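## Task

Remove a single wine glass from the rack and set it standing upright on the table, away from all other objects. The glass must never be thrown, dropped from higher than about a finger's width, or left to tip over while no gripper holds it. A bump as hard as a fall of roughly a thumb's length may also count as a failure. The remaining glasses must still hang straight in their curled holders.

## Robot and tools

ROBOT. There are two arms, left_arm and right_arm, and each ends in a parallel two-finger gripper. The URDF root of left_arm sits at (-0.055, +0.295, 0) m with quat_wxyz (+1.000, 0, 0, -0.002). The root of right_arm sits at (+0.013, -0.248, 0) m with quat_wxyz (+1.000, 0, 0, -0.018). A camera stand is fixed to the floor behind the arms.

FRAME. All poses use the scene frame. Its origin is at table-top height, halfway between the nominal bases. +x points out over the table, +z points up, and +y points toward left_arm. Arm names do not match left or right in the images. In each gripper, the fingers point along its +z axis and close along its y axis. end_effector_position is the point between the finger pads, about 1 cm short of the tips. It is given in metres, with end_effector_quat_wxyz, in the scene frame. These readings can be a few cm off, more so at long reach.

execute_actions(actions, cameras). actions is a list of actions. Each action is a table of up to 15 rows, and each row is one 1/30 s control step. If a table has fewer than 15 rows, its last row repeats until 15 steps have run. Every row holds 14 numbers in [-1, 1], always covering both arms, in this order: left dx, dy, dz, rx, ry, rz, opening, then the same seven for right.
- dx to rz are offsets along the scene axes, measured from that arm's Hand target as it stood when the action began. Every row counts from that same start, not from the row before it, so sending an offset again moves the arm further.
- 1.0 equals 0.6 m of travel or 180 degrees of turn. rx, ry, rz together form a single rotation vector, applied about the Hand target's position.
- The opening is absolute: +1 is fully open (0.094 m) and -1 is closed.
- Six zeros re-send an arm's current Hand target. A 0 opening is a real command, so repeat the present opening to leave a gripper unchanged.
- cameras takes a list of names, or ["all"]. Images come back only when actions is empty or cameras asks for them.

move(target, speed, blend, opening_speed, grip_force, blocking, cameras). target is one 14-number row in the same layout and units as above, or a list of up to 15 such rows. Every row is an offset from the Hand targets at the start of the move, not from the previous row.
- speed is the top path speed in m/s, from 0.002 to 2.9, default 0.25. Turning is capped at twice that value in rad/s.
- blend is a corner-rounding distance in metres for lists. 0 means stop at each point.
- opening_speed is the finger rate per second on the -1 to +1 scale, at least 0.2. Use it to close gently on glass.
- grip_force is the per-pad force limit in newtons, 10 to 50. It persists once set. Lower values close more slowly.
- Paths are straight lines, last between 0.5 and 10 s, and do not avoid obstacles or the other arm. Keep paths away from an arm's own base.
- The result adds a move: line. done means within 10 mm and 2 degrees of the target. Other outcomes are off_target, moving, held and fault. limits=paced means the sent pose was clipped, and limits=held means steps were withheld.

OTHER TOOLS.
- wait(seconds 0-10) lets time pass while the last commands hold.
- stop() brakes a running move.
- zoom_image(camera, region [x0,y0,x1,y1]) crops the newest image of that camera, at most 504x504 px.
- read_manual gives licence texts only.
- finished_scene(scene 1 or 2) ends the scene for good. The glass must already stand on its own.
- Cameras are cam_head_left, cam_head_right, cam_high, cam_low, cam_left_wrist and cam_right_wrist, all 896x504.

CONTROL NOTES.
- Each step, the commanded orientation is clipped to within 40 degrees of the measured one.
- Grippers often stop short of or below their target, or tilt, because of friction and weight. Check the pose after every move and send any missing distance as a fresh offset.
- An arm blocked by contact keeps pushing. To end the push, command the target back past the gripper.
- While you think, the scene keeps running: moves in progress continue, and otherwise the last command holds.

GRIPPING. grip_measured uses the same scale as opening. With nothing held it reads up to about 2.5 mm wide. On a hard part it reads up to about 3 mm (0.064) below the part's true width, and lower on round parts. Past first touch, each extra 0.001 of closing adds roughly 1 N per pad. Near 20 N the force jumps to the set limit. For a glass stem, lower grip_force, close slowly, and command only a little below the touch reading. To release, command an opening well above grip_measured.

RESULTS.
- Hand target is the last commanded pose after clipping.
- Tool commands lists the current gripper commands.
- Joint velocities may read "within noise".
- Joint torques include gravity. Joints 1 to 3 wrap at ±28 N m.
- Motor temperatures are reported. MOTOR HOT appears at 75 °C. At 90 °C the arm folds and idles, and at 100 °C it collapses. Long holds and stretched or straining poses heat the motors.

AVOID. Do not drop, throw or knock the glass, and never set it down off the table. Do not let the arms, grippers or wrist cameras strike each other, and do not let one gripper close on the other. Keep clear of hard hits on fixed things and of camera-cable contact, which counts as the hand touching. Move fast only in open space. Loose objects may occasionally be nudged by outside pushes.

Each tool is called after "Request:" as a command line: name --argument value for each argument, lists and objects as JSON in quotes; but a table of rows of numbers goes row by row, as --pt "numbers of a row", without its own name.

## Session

Request:
execute_actions --actions '[]'

Scene clock: 0.00 s.
left_arm: end_effector_position=(+0.2215, +0.2313, +0.2976) grip_measured=+1.000 end_effector_quat_wxyz=(+0.627, +0.091, +0.737, -0.236) | right_arm: end_effector_position=(+0.2712, -0.2234, +0.2642) grip_measured=+1.000 end_effector_quat_wxyz=(+0.557, -0.013, +0.775, +0.297)
Joint positions: left_arm=[0.14 0.619 0.61 -0.115 0.616 -0.166 0.094] | right_arm=[-0.455 0.638 0.618 -0.344 -0.967 0.169 0.094]
Joint velocities: within noise
Joint torques (N m): no reading
Motor temperatures (°C): left_arm=[28 29 39 32 27 30 28] | right_arm=[29 42 31 33 27 30 29]
Heat: left arm: 39 °C; right arm: 42 °C.
Hand target: left_arm +0.2213, +0.2312, +0.3038; +0.633, +0.093, +0.732, -0.235 | right_arm +0.2717, -0.2236, +0.2710; +0.564, -0.019, +0.771, +0.293
Tool commands: left_gripper/opening=+1.0 right_gripper/opening=+1.0

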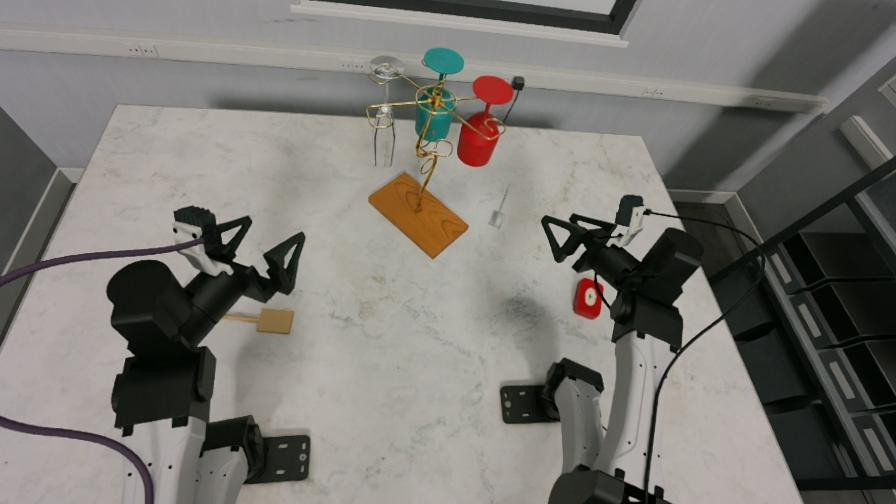

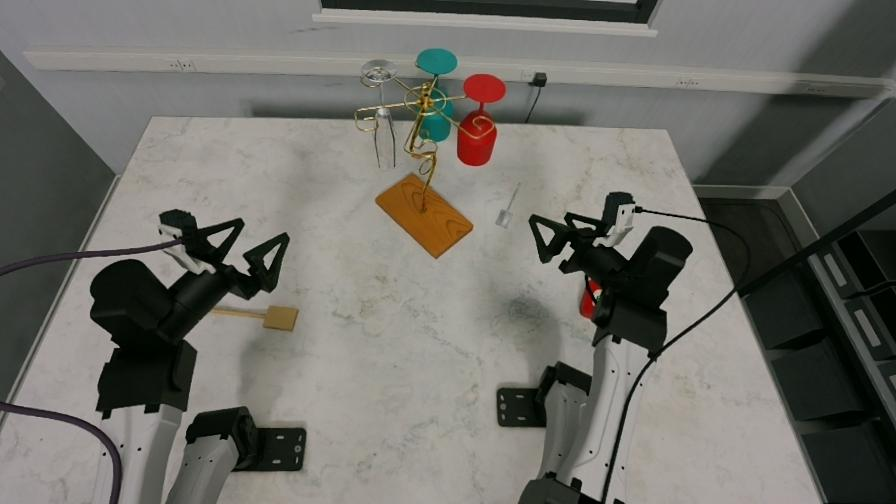

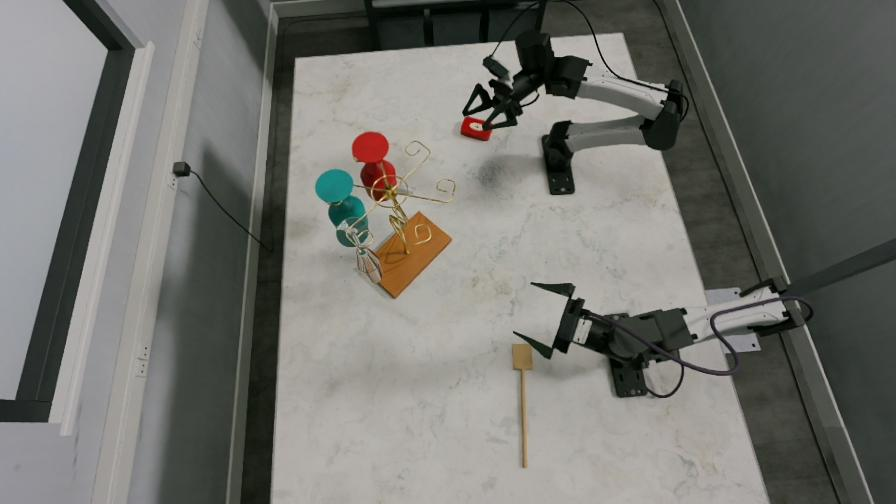

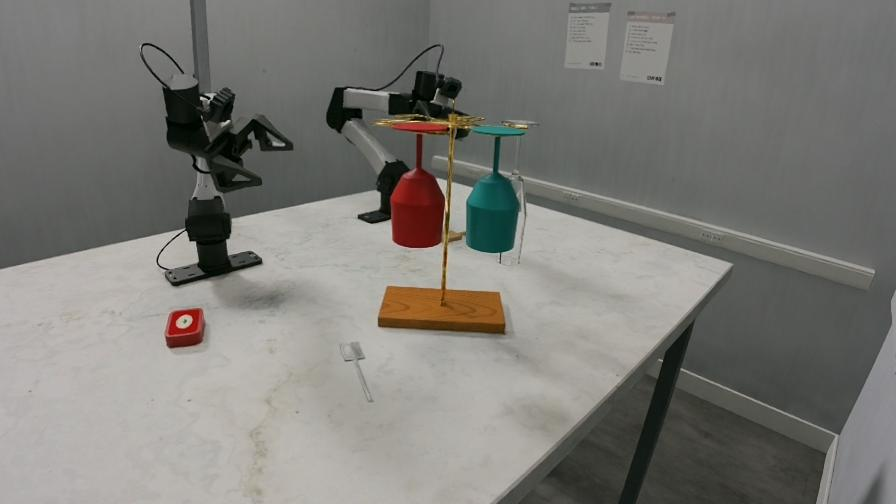

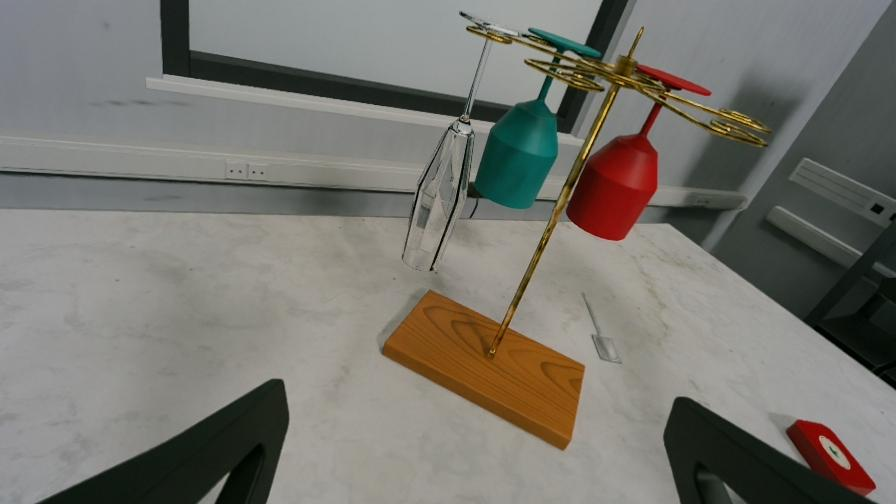

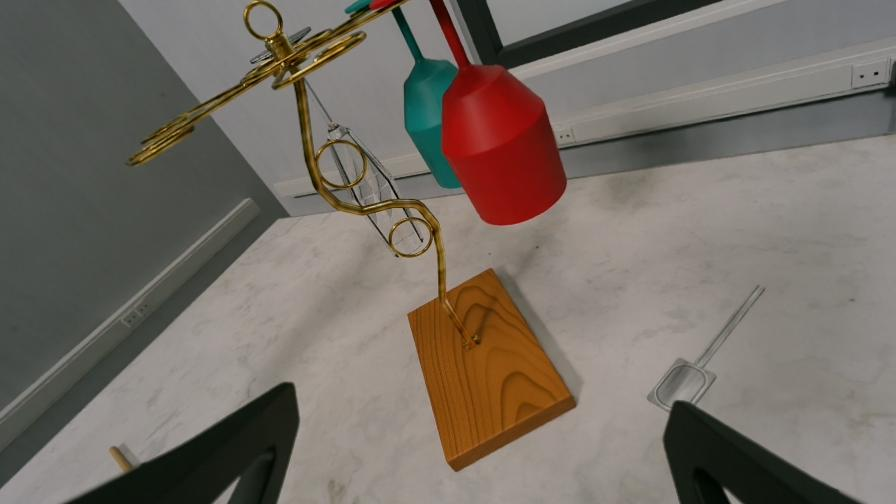

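Request:
zoom_image --camera "cam_high" --region '[300, 120, 480, 310]'

Request:
zoom_image --camera "cam_low" --region '[350, 90, 570, 350]'

Request:
zoom_image --camera "cam_head_right" --region '[330, 30, 550, 270]'

Scaled by 2.653 from the camera's 896x504 image, which has a finer 1280x720 frame.

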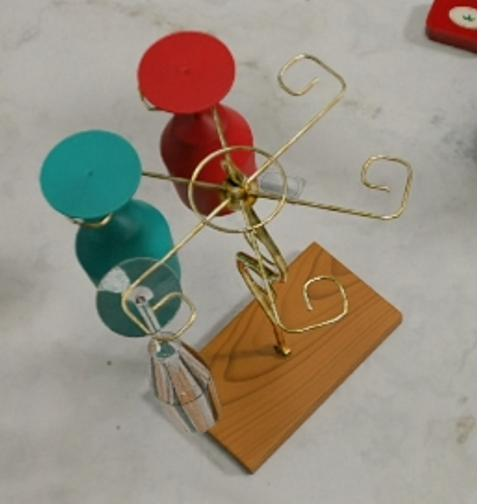

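Scaled by 1.938 from the camera's 896x504 image, which has a finer 1280x720 frame.

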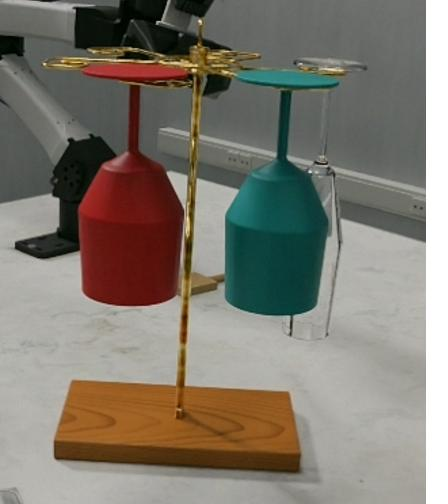

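Scaled by 2.100 from the camera's 896x504 image, which has a finer 1280x720 frame.

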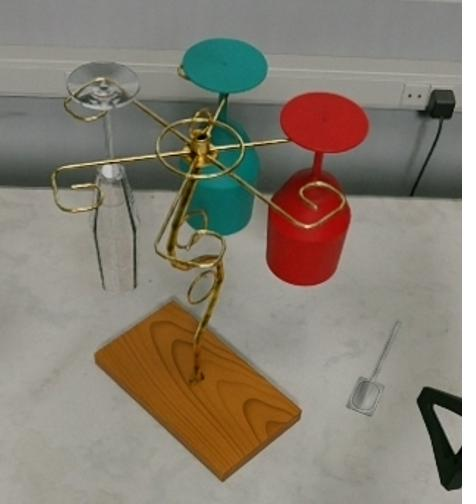

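Request:
move --target '[0.348, -0.1837, -0.193, 0.0429, -0.0809, 0.0325, 1, 0, 0, 0, 0, 0, 0, 1]' --speed 0.25 --cameras '["cam_high", "cam_low", "cam_left_wrist"]'

Request:
zoom_image --camera "cam_high" --region '[310, 120, 490, 310]'

Request:
zoom_image --camera "cam_low" --region '[400, 90, 570, 280]'

Scene clock: 249.43 s.
left_arm: end_effector_position=(+0.4243, +0.1231, +0.1821) grip_measured=+1.000 end_effector_quat_wxyz=(+0.713, +0.128, +0.674, -0.145) | right_arm: end_effector_position=(+0.2712, -0.2234, +0.2642) grip_measured=+1.000 end_effector_quat_wxyz=(+0.557, -0.013, +0.775, +0.297)
Joint positions: left_arm=[-0.319 1.892 0.758 1.193 0.065 -0.017 0.094] | right_arm=[-0.455 0.638 0.618 -0.344 -0.967 0.169 0.094]
Joint torques (N m): left_arm=[-0.61 -7.5 8.58 2.13 -0.21 0.11] | right_arm=[-0.02 -0.14 7.54 2.09 -0.26 -0.09]
Motor temperatures (°C): left_arm=[28 29 49 44 27 30 28] | right_arm=[29 39 41 44 27 30 29]
Heat: left arm: 49 °C; right arm: 44 °C.
Hand target: left_arm +0.4301, +0.1210, +0.1882; +0.724, +0.127, +0.663, -0.139 | right_arm +0.2717, -0.2236, +0.2710; +0.564, -0.019, +0.771, +0.293
Off the commanded pose: left_arm 0.009 m, 2 deg | right_arm 0.007 m, 1 deg.
move: done
Images, in order (width x height): cam_high 896x504, cam_low 896x504, cam_left_wrist 896x504.

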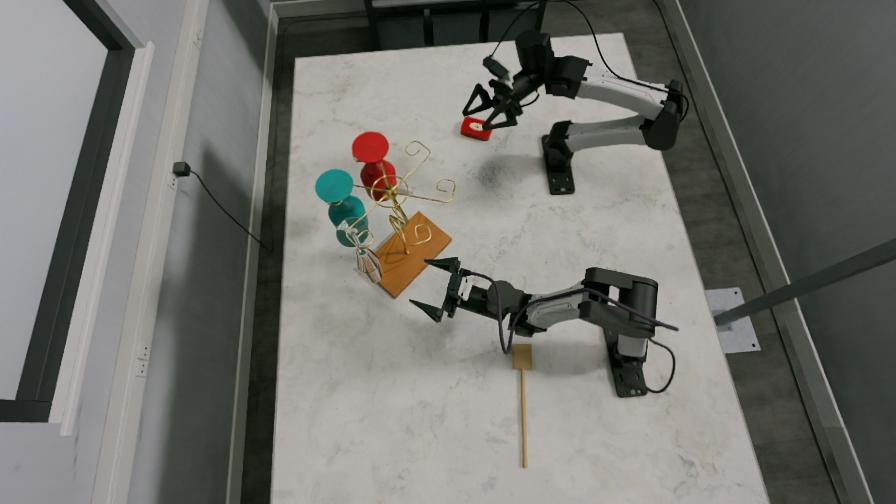

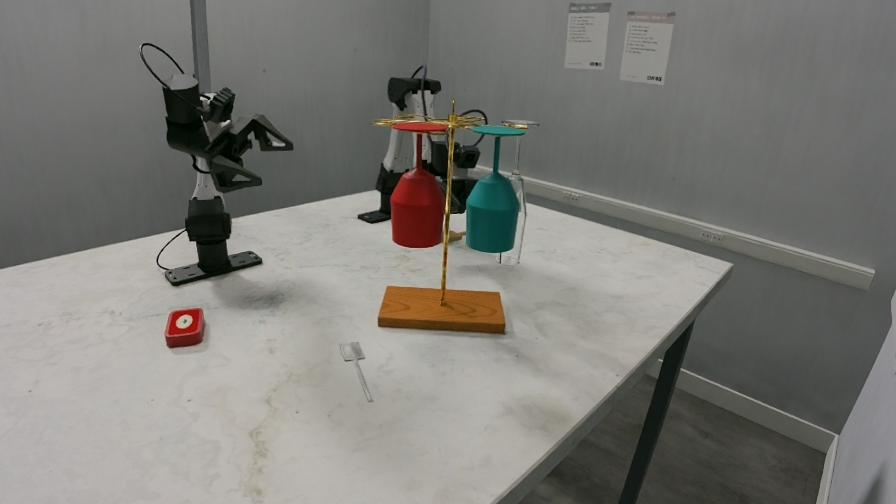

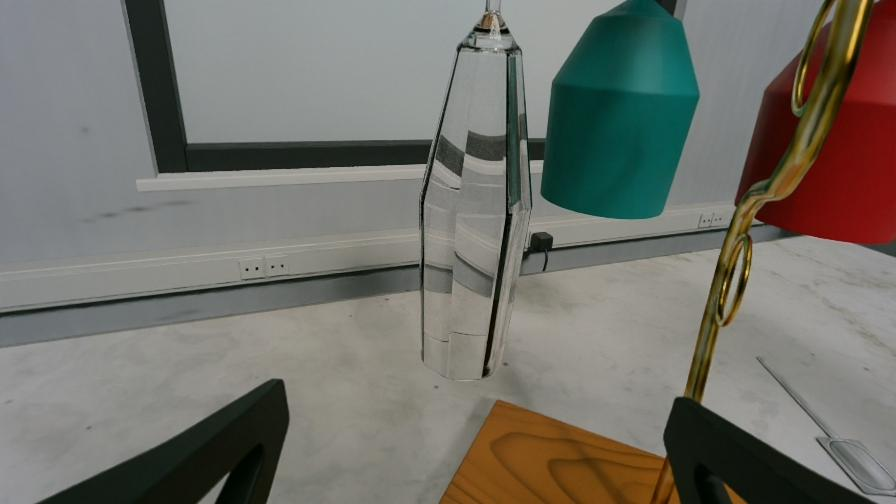

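Scaled by 2.653 from the camera's 896x504 image, which has a finer 1280x720 frame.

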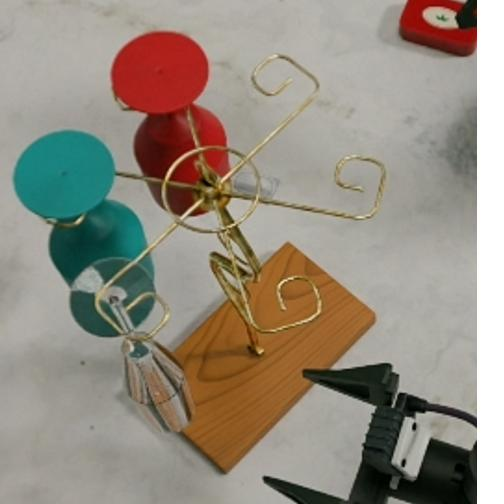

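Scaled by 2.653 from the camera's 896x504 image, which has a finer 1280x720 frame.

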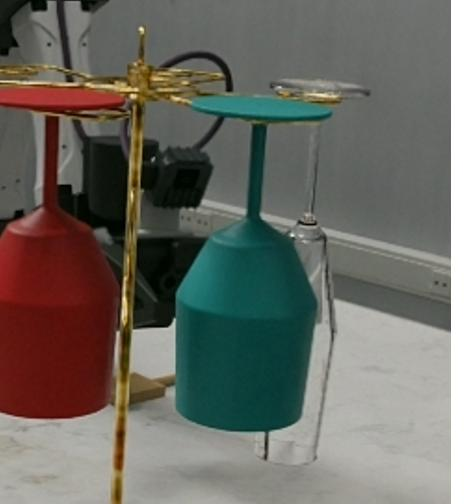

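Request:
move --target '[0.2095, -0.0857, 0.013, -0.0031, -0.0077, 0, 0.75, 0, 0, 0, 0, 0, 0, 1]' --speed 0.1 --cameras '["cam_high", "cam_low", "cam_left_wrist", "cam_right_wrist"]'

Scene clock: 306.03 s.
left_arm: end_effector_position=(+0.5507, +0.0736, +0.1965) grip_measured=+0.751 end_effector_quat_wxyz=(+0.728, +0.125, +0.658, -0.146) | right_arm: end_effector_position=(+0.2712, -0.2234, +0.2642) grip_measured=+1.000 end_effector_quat_wxyz=(+0.557, -0.013, +0.775, +0.297)
Joint positions: left_arm=[-0.334 2.274 1.427 0.949 0.047 -0.015 0.082] | right_arm=[-0.455 0.638 0.618 -0.344 -0.967 0.169 0.094]
Joint torques (N m): left_arm=[-0.81 -11.67 10.25 1.98 -0.2 0.11] | right_arm=[0.01 -0.2 7.57 2.09 -0.27 -0.08]
Motor temperatures (°C): left_arm=[28 35 47 49 27 30 28] | right_arm=[29 38 41 45 27 30 29]
Heat: left arm: 49 °C; right arm: 45 °C.
Hand target: left_arm +0.5557, +0.0694, +0.1958; +0.733, +0.126, +0.654, -0.141 | right_arm +0.2717, -0.2236, +0.2710; +0.564, -0.019, +0.771, +0.293
Off the commanded pose: left_arm 0.007 m, 1 deg | right_arm 0.007 m, 1 deg.
move: done
Images, in order (width x height): cam_high 896x504, cam_low 896x504, cam_left_wrist 896x504, cam_right_wrist 896x504.

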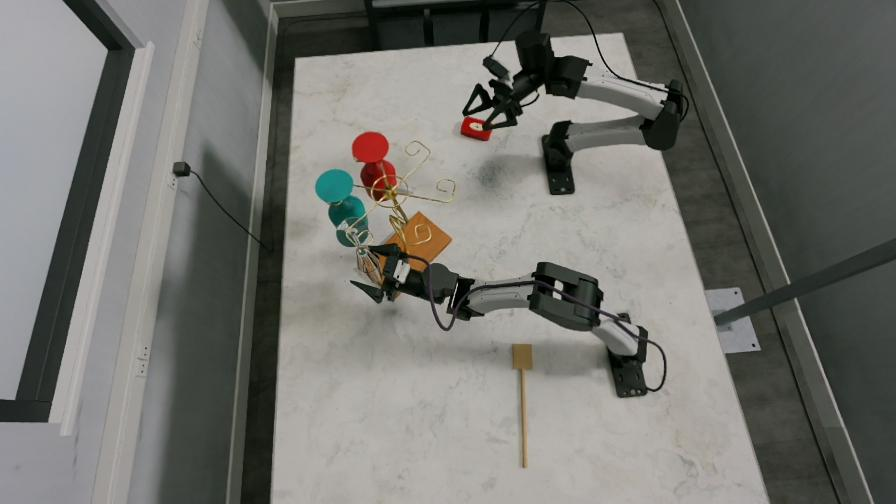

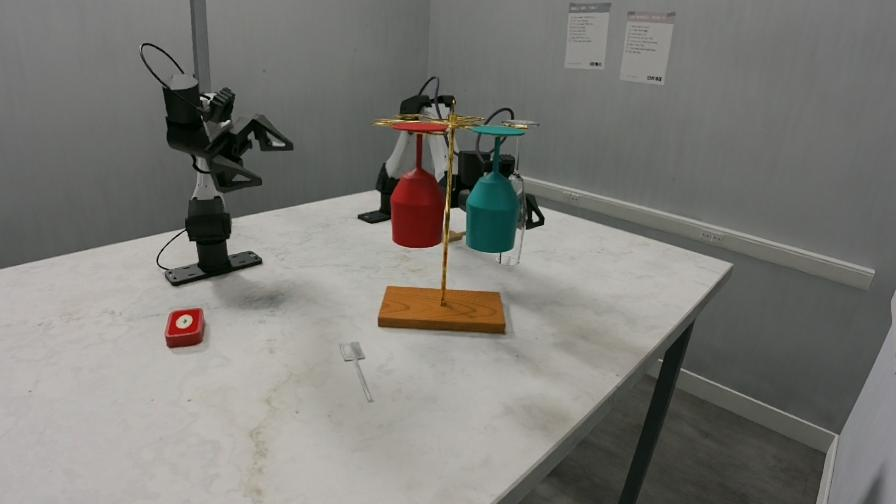

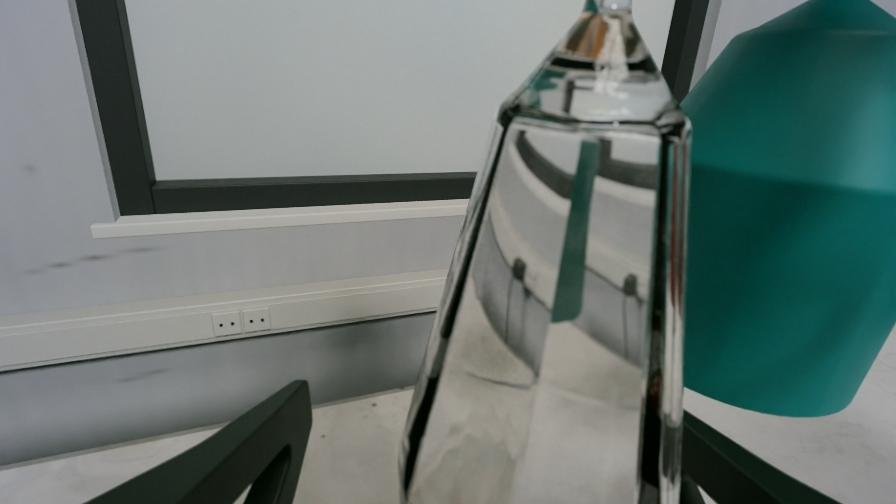

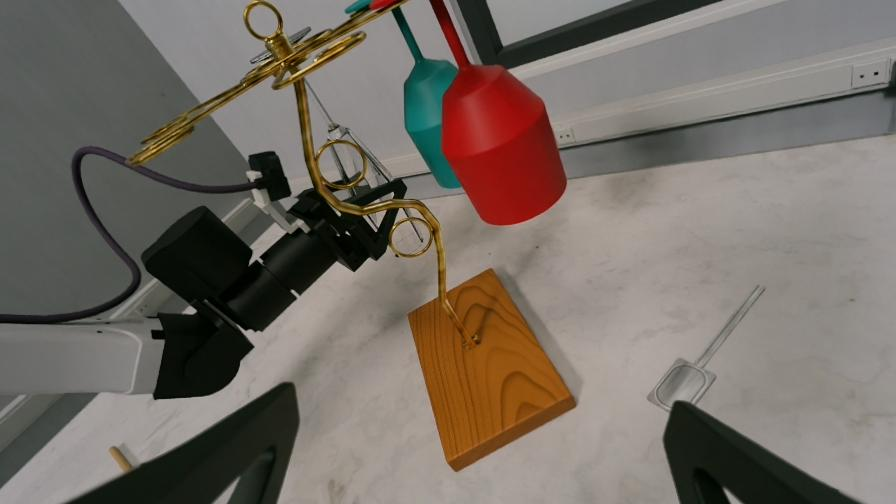

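Request:
move --pt "-0.0075 -0.0185 -0.03 0 0 0 0.75 0 0 0 0 0 0 1" --pt "-0.0075 -0.0185 -0.03 0 0 0 -0.6 0 0 0 0 0 0 1" --speed 0.05 --grip_force '[35, 50]' --opening_speed 0.5 --cameras '["cam_high", "cam_low", "cam_left_wrist", "cam_right_wrist"]'

Scene clock: 361.00 s.
left_arm: end_effector_position=(+0.5485, +0.0613, +0.1794) grip_measured=+0.040 end_effector_quat_wxyz=(+0.726, +0.125, +0.660, -0.145) | right_arm: end_effector_position=(+0.2712, -0.2234, +0.2642) grip_measured=+1.000 end_effector_quat_wxyz=(+0.557, -0.013, +0.775, +0.297)
Joint positions: left_arm=[-0.36 2.315 1.427 0.984 0.021 -0.012 0.049] | right_arm=[-0.455 0.638 0.618 -0.344 -0.967 0.169 0.094]
Joint torques (N m): left_arm=[-0.73 -12 8.77 2.14 -0.19 0.1] | right_arm=[-0.03 -0.21 7.47 2.08 -0.26 -0.07]
Motor temperatures (°C): left_arm=[28 45 47 48 27 30 28] | right_arm=[29 38 42 45 27 30 29]
Heat: left arm: 48 °C; right arm: 45 °C.
Hand target: left_arm +0.5513, +0.0584, +0.1779; +0.733, +0.126, +0.654, -0.141 | right_arm +0.2717, -0.2236, +0.2710; +0.564, -0.019, +0.771, +0.293
Off the commanded pose: left_arm 0.004 m, 1 deg | right_arm 0.007 m, 1 deg.
grip_force (N): 35, 50
move: done
Images, in order (width x height): cam_high 896x504, cam_low 896x504, cam_left_wrist 896x504, cam_right_wrist 896x504.

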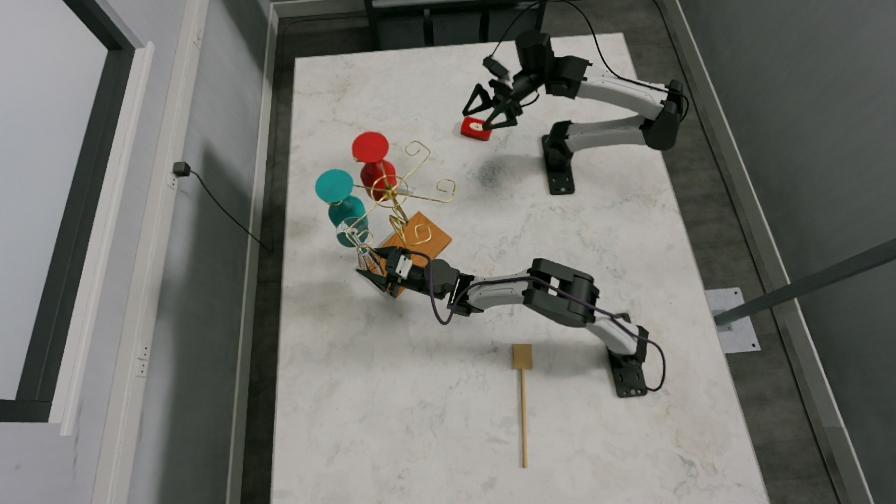

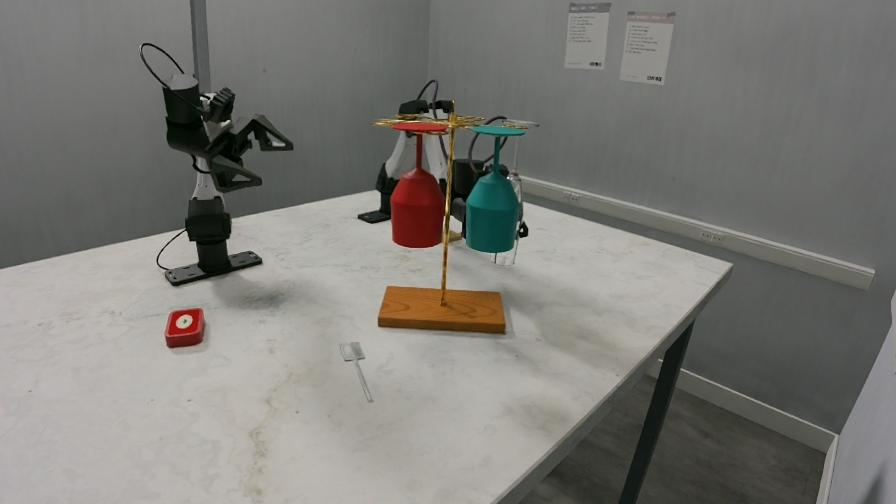

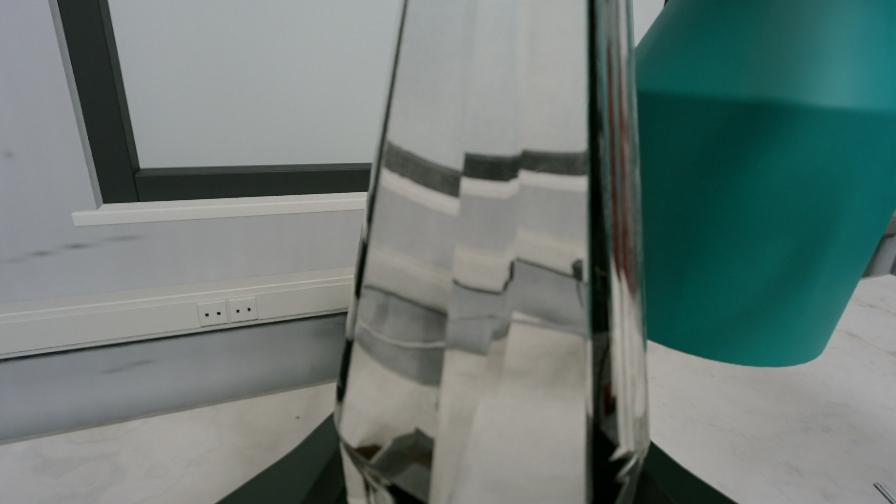

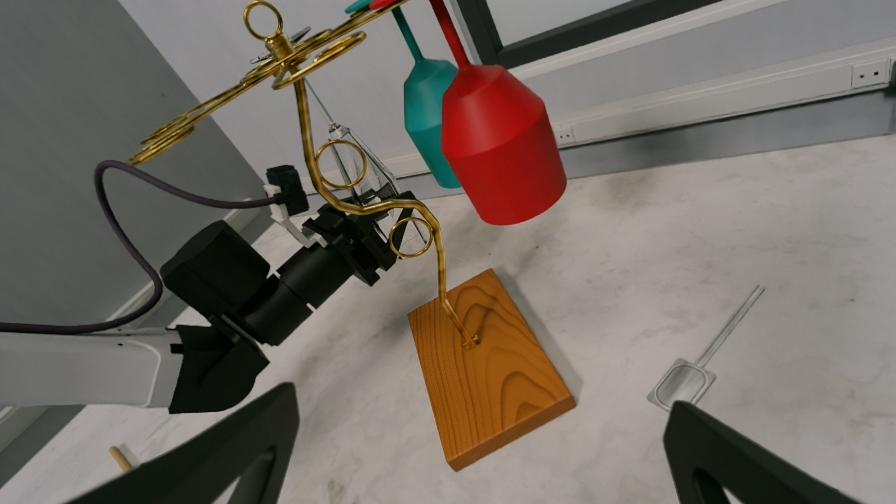

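Request:
zoom_image --camera "cam_high" --region '[310, 150, 450, 290]'

Request:
zoom_image --camera "cam_low" --region '[430, 90, 570, 280]'

Request:
zoom_image --camera "cam_right_wrist" --region '[100, 0, 480, 280]'

Scaled by 3.600 from the camera's 896x504 image, which has a finer 1280x720 frame.

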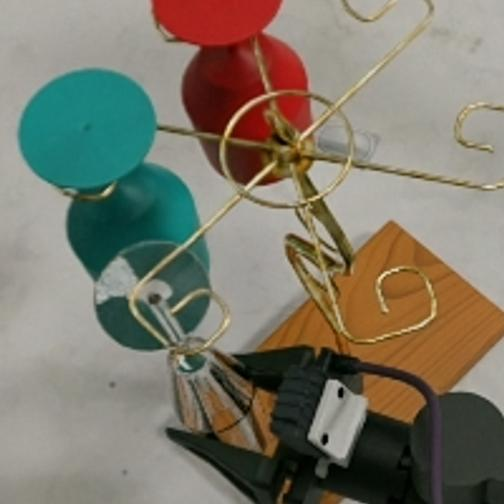

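Scaled by 2.653 from the camera's 896x504 image, which has a finer 1280x720 frame.

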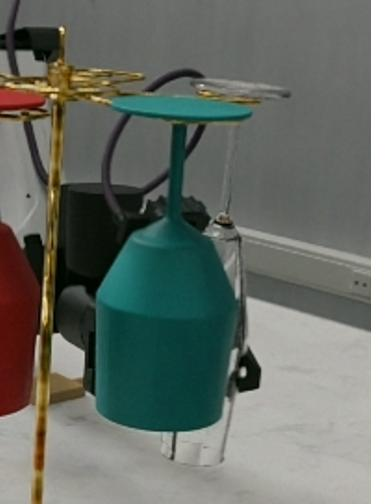

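Scaled by 1.326 from the camera's 896x504 image, which has a finer 1280x720 frame.

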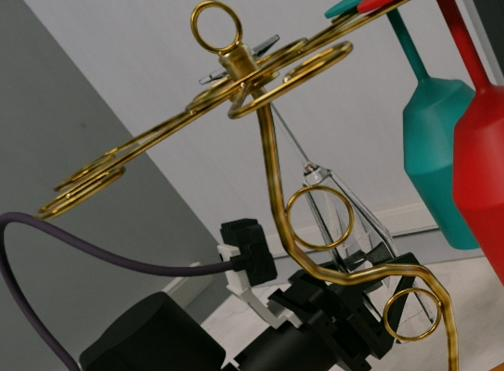

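Request:
move --target '[-0.003, -0.0048, 0.032, 0.0139, -0.002, -0.122, -0.6, 0, 0, 0, 0, 0, 0, 1]' --speed 0.08 --cameras '["cam_high", "cam_low", "cam_right_wrist", "cam_head_left"]'

Request:
zoom_image --camera "cam_high" --region '[310, 150, 450, 290]'

Request:
zoom_image --camera "cam_low" --region '[430, 90, 570, 280]'

Request:
zoom_image --camera "cam_head_left" --region '[340, 40, 500, 200]'

Scene clock: 467.20 s.
left_arm: end_effector_position=(+0.5428, +0.0545, +0.1910) grip_measured=+0.040 end_effector_quat_wxyz=(+0.679, +0.263, +0.633, -0.264) | right_arm: end_effector_position=(+0.2712, -0.2234, +0.2642) grip_measured=+1.000 end_effector_quat_wxyz=(+0.557, -0.013, +0.775, +0.297)
Joint positions: left_arm=[-0.246 2.315 1.521 0.865 0.514 -0.012 0.049] | right_arm=[-0.455 0.638 0.618 -0.344 -0.967 0.169 0.094]
Joint torques (N m): left_arm=[0.29 -12.11 10.86 2.11 -0.02 -0.03] | right_arm=[-0.13 -0.23 7.51 2.08 -0.27 -0.06]
Motor temperatures (°C): left_arm=[28 50 47 50 27 30 29] | right_arm=[29 37 43 46 27 30 29]
Heat: left arm: 50 °C; right arm: 46 °C.
Hand target: left_arm +0.5494, +0.0555, +0.1971; +0.692, +0.264, +0.619, -0.263 | right_arm +0.2717, -0.2236, +0.2710; +0.564, -0.019, +0.771, +0.293
Off the commanded pose: left_arm 0.009 m, 2 deg | right_arm 0.007 m, 1 deg.
grip_force (N): 35, 50
move: done
Images, in order (width x height): cam_head_left 896x504, cam_high 896x504, cam_low 896x504, cam_right_wrist 896x504.

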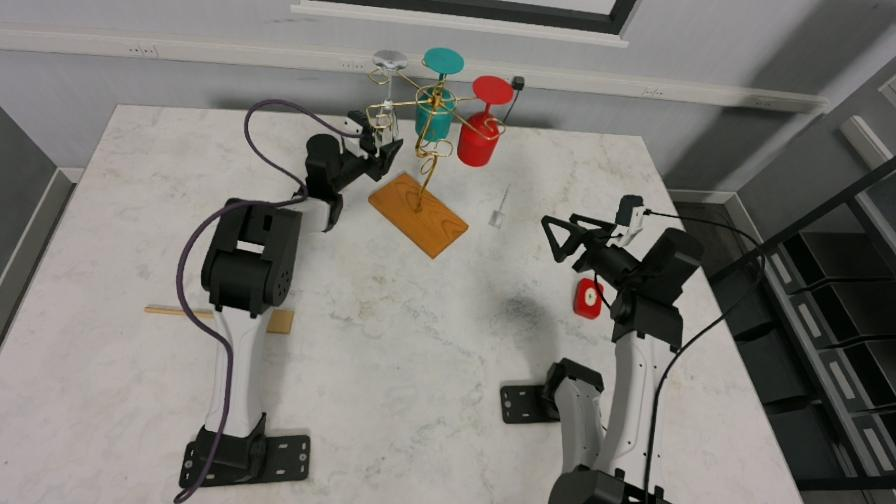

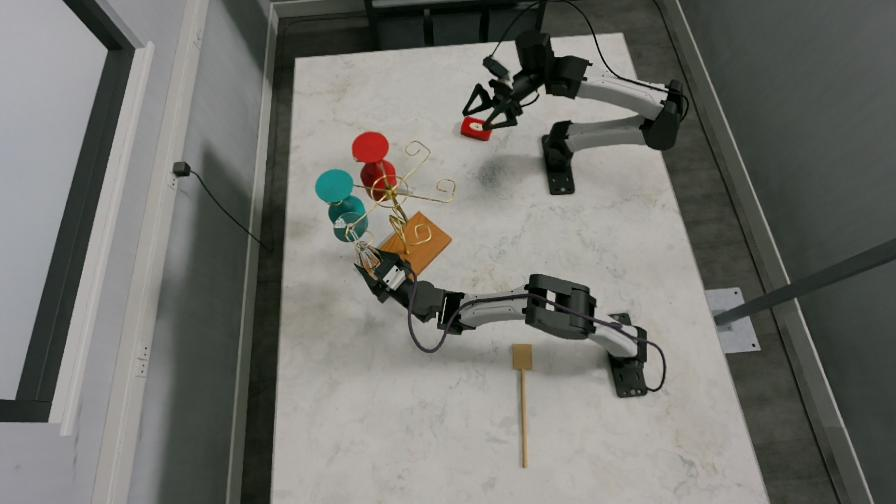

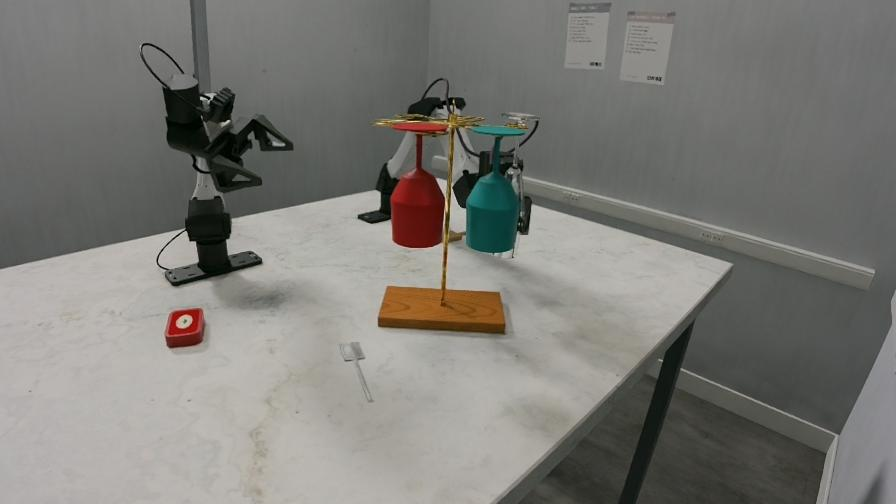

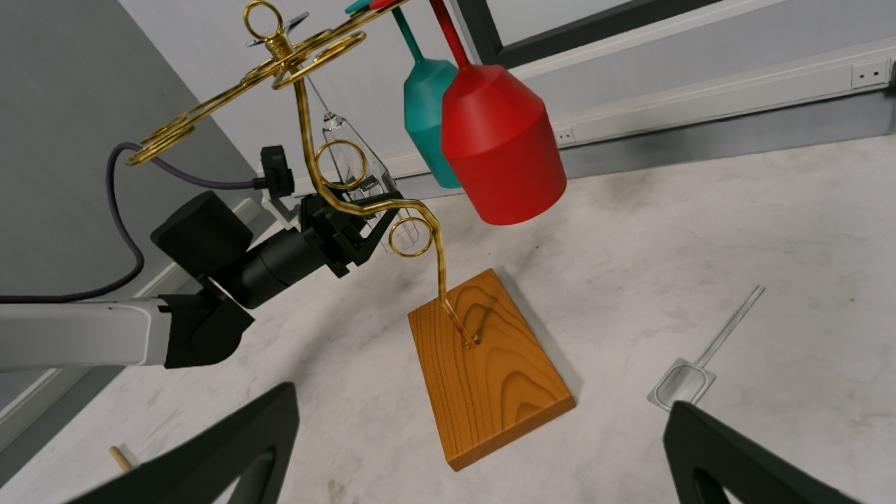

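Scaled by 3.600 from the camera's 896x504 image, which has a finer 1280x720 frame.

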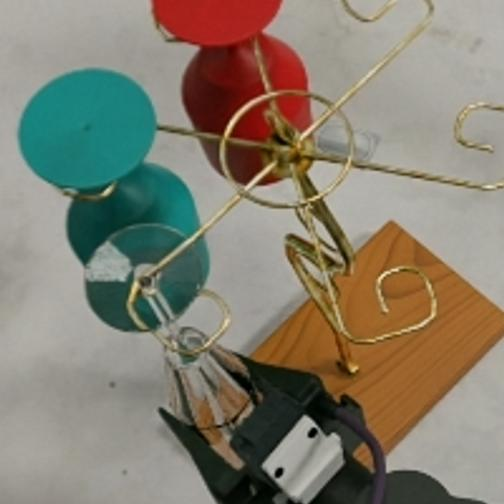

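Scaled by 2.653 from the camera's 896x504 image, which has a finer 1280x720 frame.

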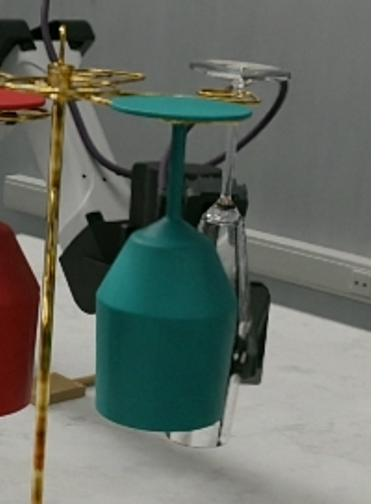

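Scaled by 3.150 from the camera's 896x504 image, which has a finer 1280x720 frame.

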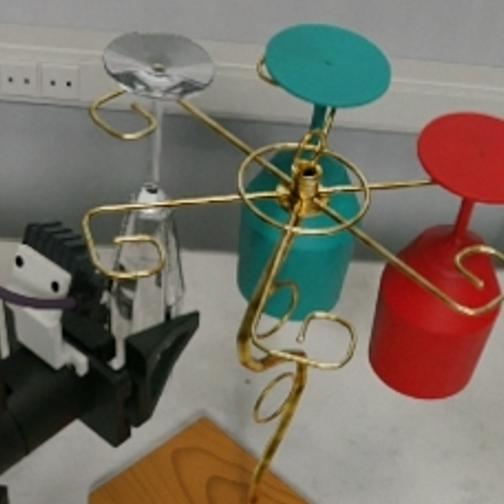

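Request:
move --target '[-0.0467, -0.0522, 0.006, 0, 0, 0, -0.6, 0, 0, 0, 0, 0, 0, 1]' --speed 0.05 --cameras '["cam_high", "cam_low", "cam_right_wrist", "cam_head_left"]'

Request:
zoom_image --camera "cam_high" --region '[310, 150, 450, 290]'

Request:
zoom_image --camera "cam_low" --region '[430, 90, 570, 280]'

Request:
zoom_image --camera "cam_head_left" --region '[350, 40, 460, 150]'

Scene clock: 530.70 s.
left_arm: end_effector_position=(+0.5273, +0.0262, +0.1803) grip_measured=+0.040 end_effector_quat_wxyz=(+0.679, +0.260, +0.633, -0.265) | right_arm: end_effector_position=(+0.2712, -0.2234, +0.2642) grip_measured=+1.000 end_effector_quat_wxyz=(+0.557, -0.013, +0.775, +0.297)
Joint positions: left_arm=[-0.311 2.315 1.469 0.916 0.447 -0.012 0.049] | right_arm=[-0.455 0.638 0.618 -0.344 -0.967 0.169 0.094]
Joint torques (N m): left_arm=[-0.76 -18 6.01 1.95 -0.12 0.06] | right_arm=[-0.02 -0.24 7.5 2.06 -0.26 -0.08]
Motor temperatures (°C): left_arm=[28 52 52 49 27 30 30] | right_arm=[29 36 43 46 27 30 29]
Heat: left arm: 52 °C; right arm: 46 °C.
Hand target: left_arm +0.5214, +0.0242, +0.2008; +0.692, +0.264, +0.619, -0.263 | right_arm +0.2717, -0.2236, +0.2710; +0.564, -0.019, +0.771, +0.293
Off the commanded pose: left_arm 0.021 m, 2 deg | right_arm 0.007 m, 1 deg.
grip_force (N): 35, 50
move: off_target (left_arm)
Images, in order (width x height): cam_head_left 896x504, cam_high 896x504, cam_low 896x504, cam_right_wrist 896x504.

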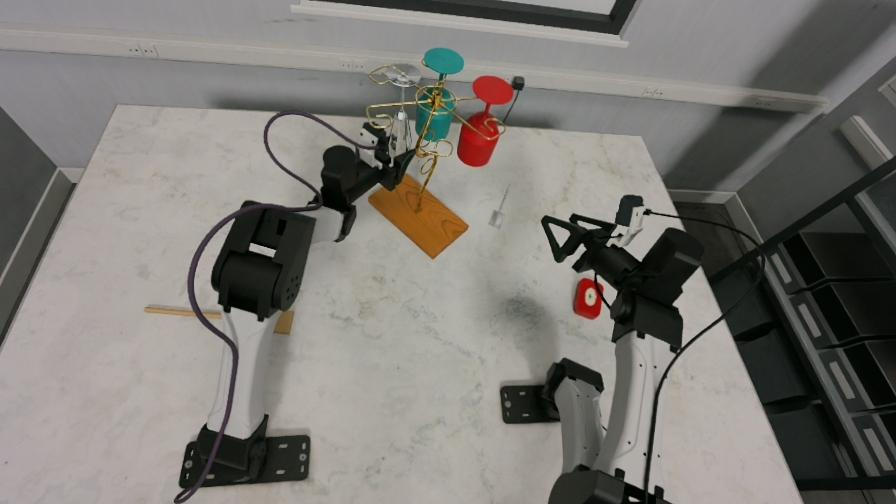

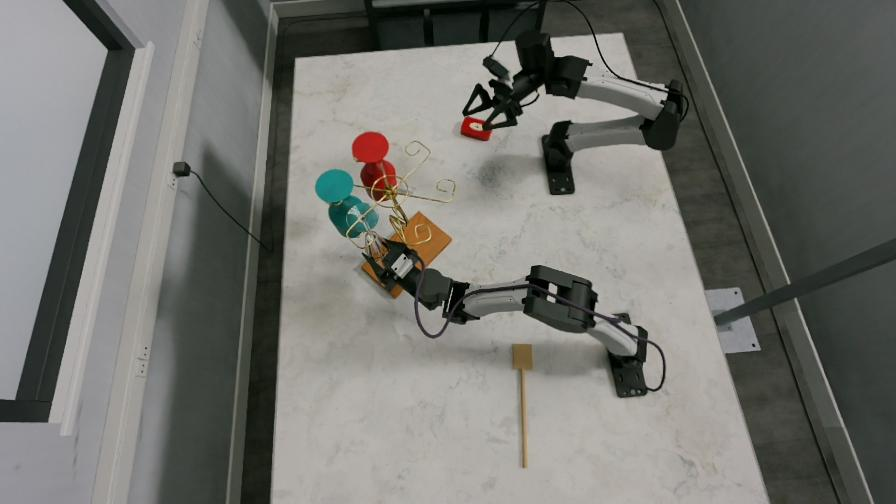

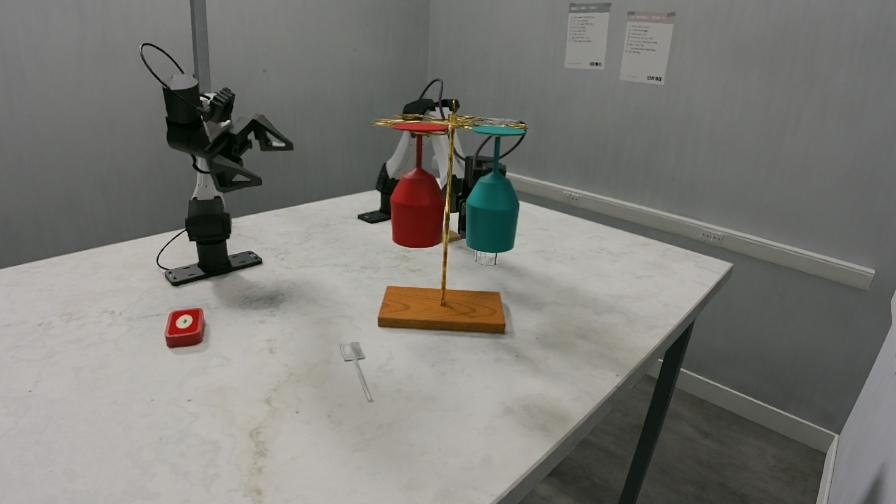

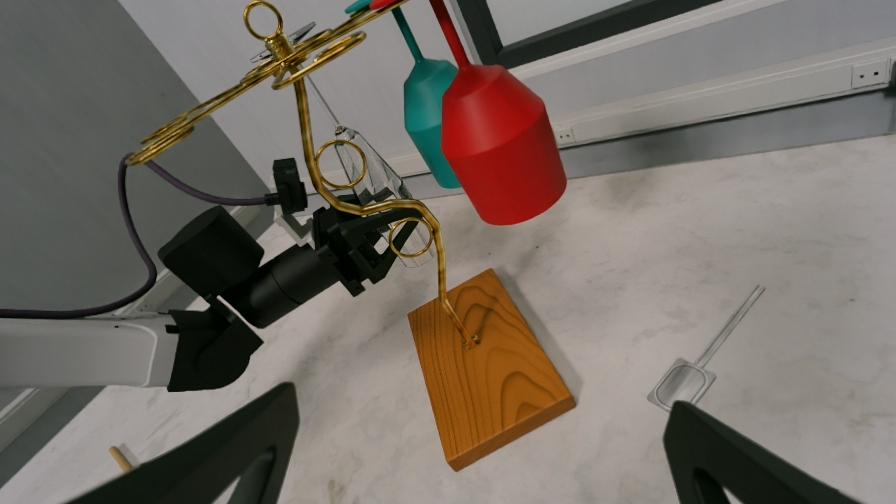

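Scaled by 3.600 from the camera's 896x504 image, which has a finer 1280x720 frame.

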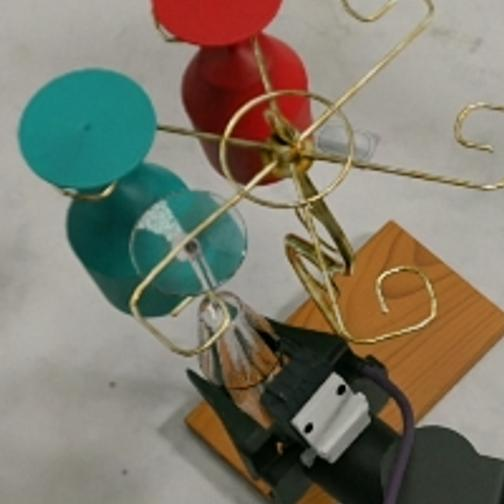

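Scaled by 2.653 from the camera's 896x504 image, which has a finer 1280x720 frame.

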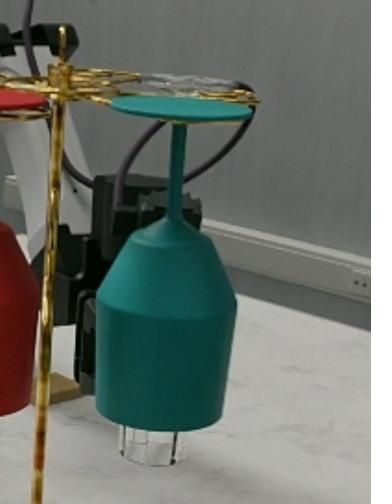

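Scaled by 4.582 from the camera's 896x504 image, which has a finer 1280x720 frame.

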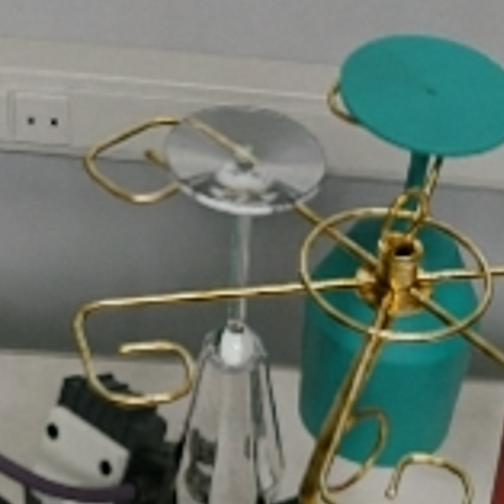

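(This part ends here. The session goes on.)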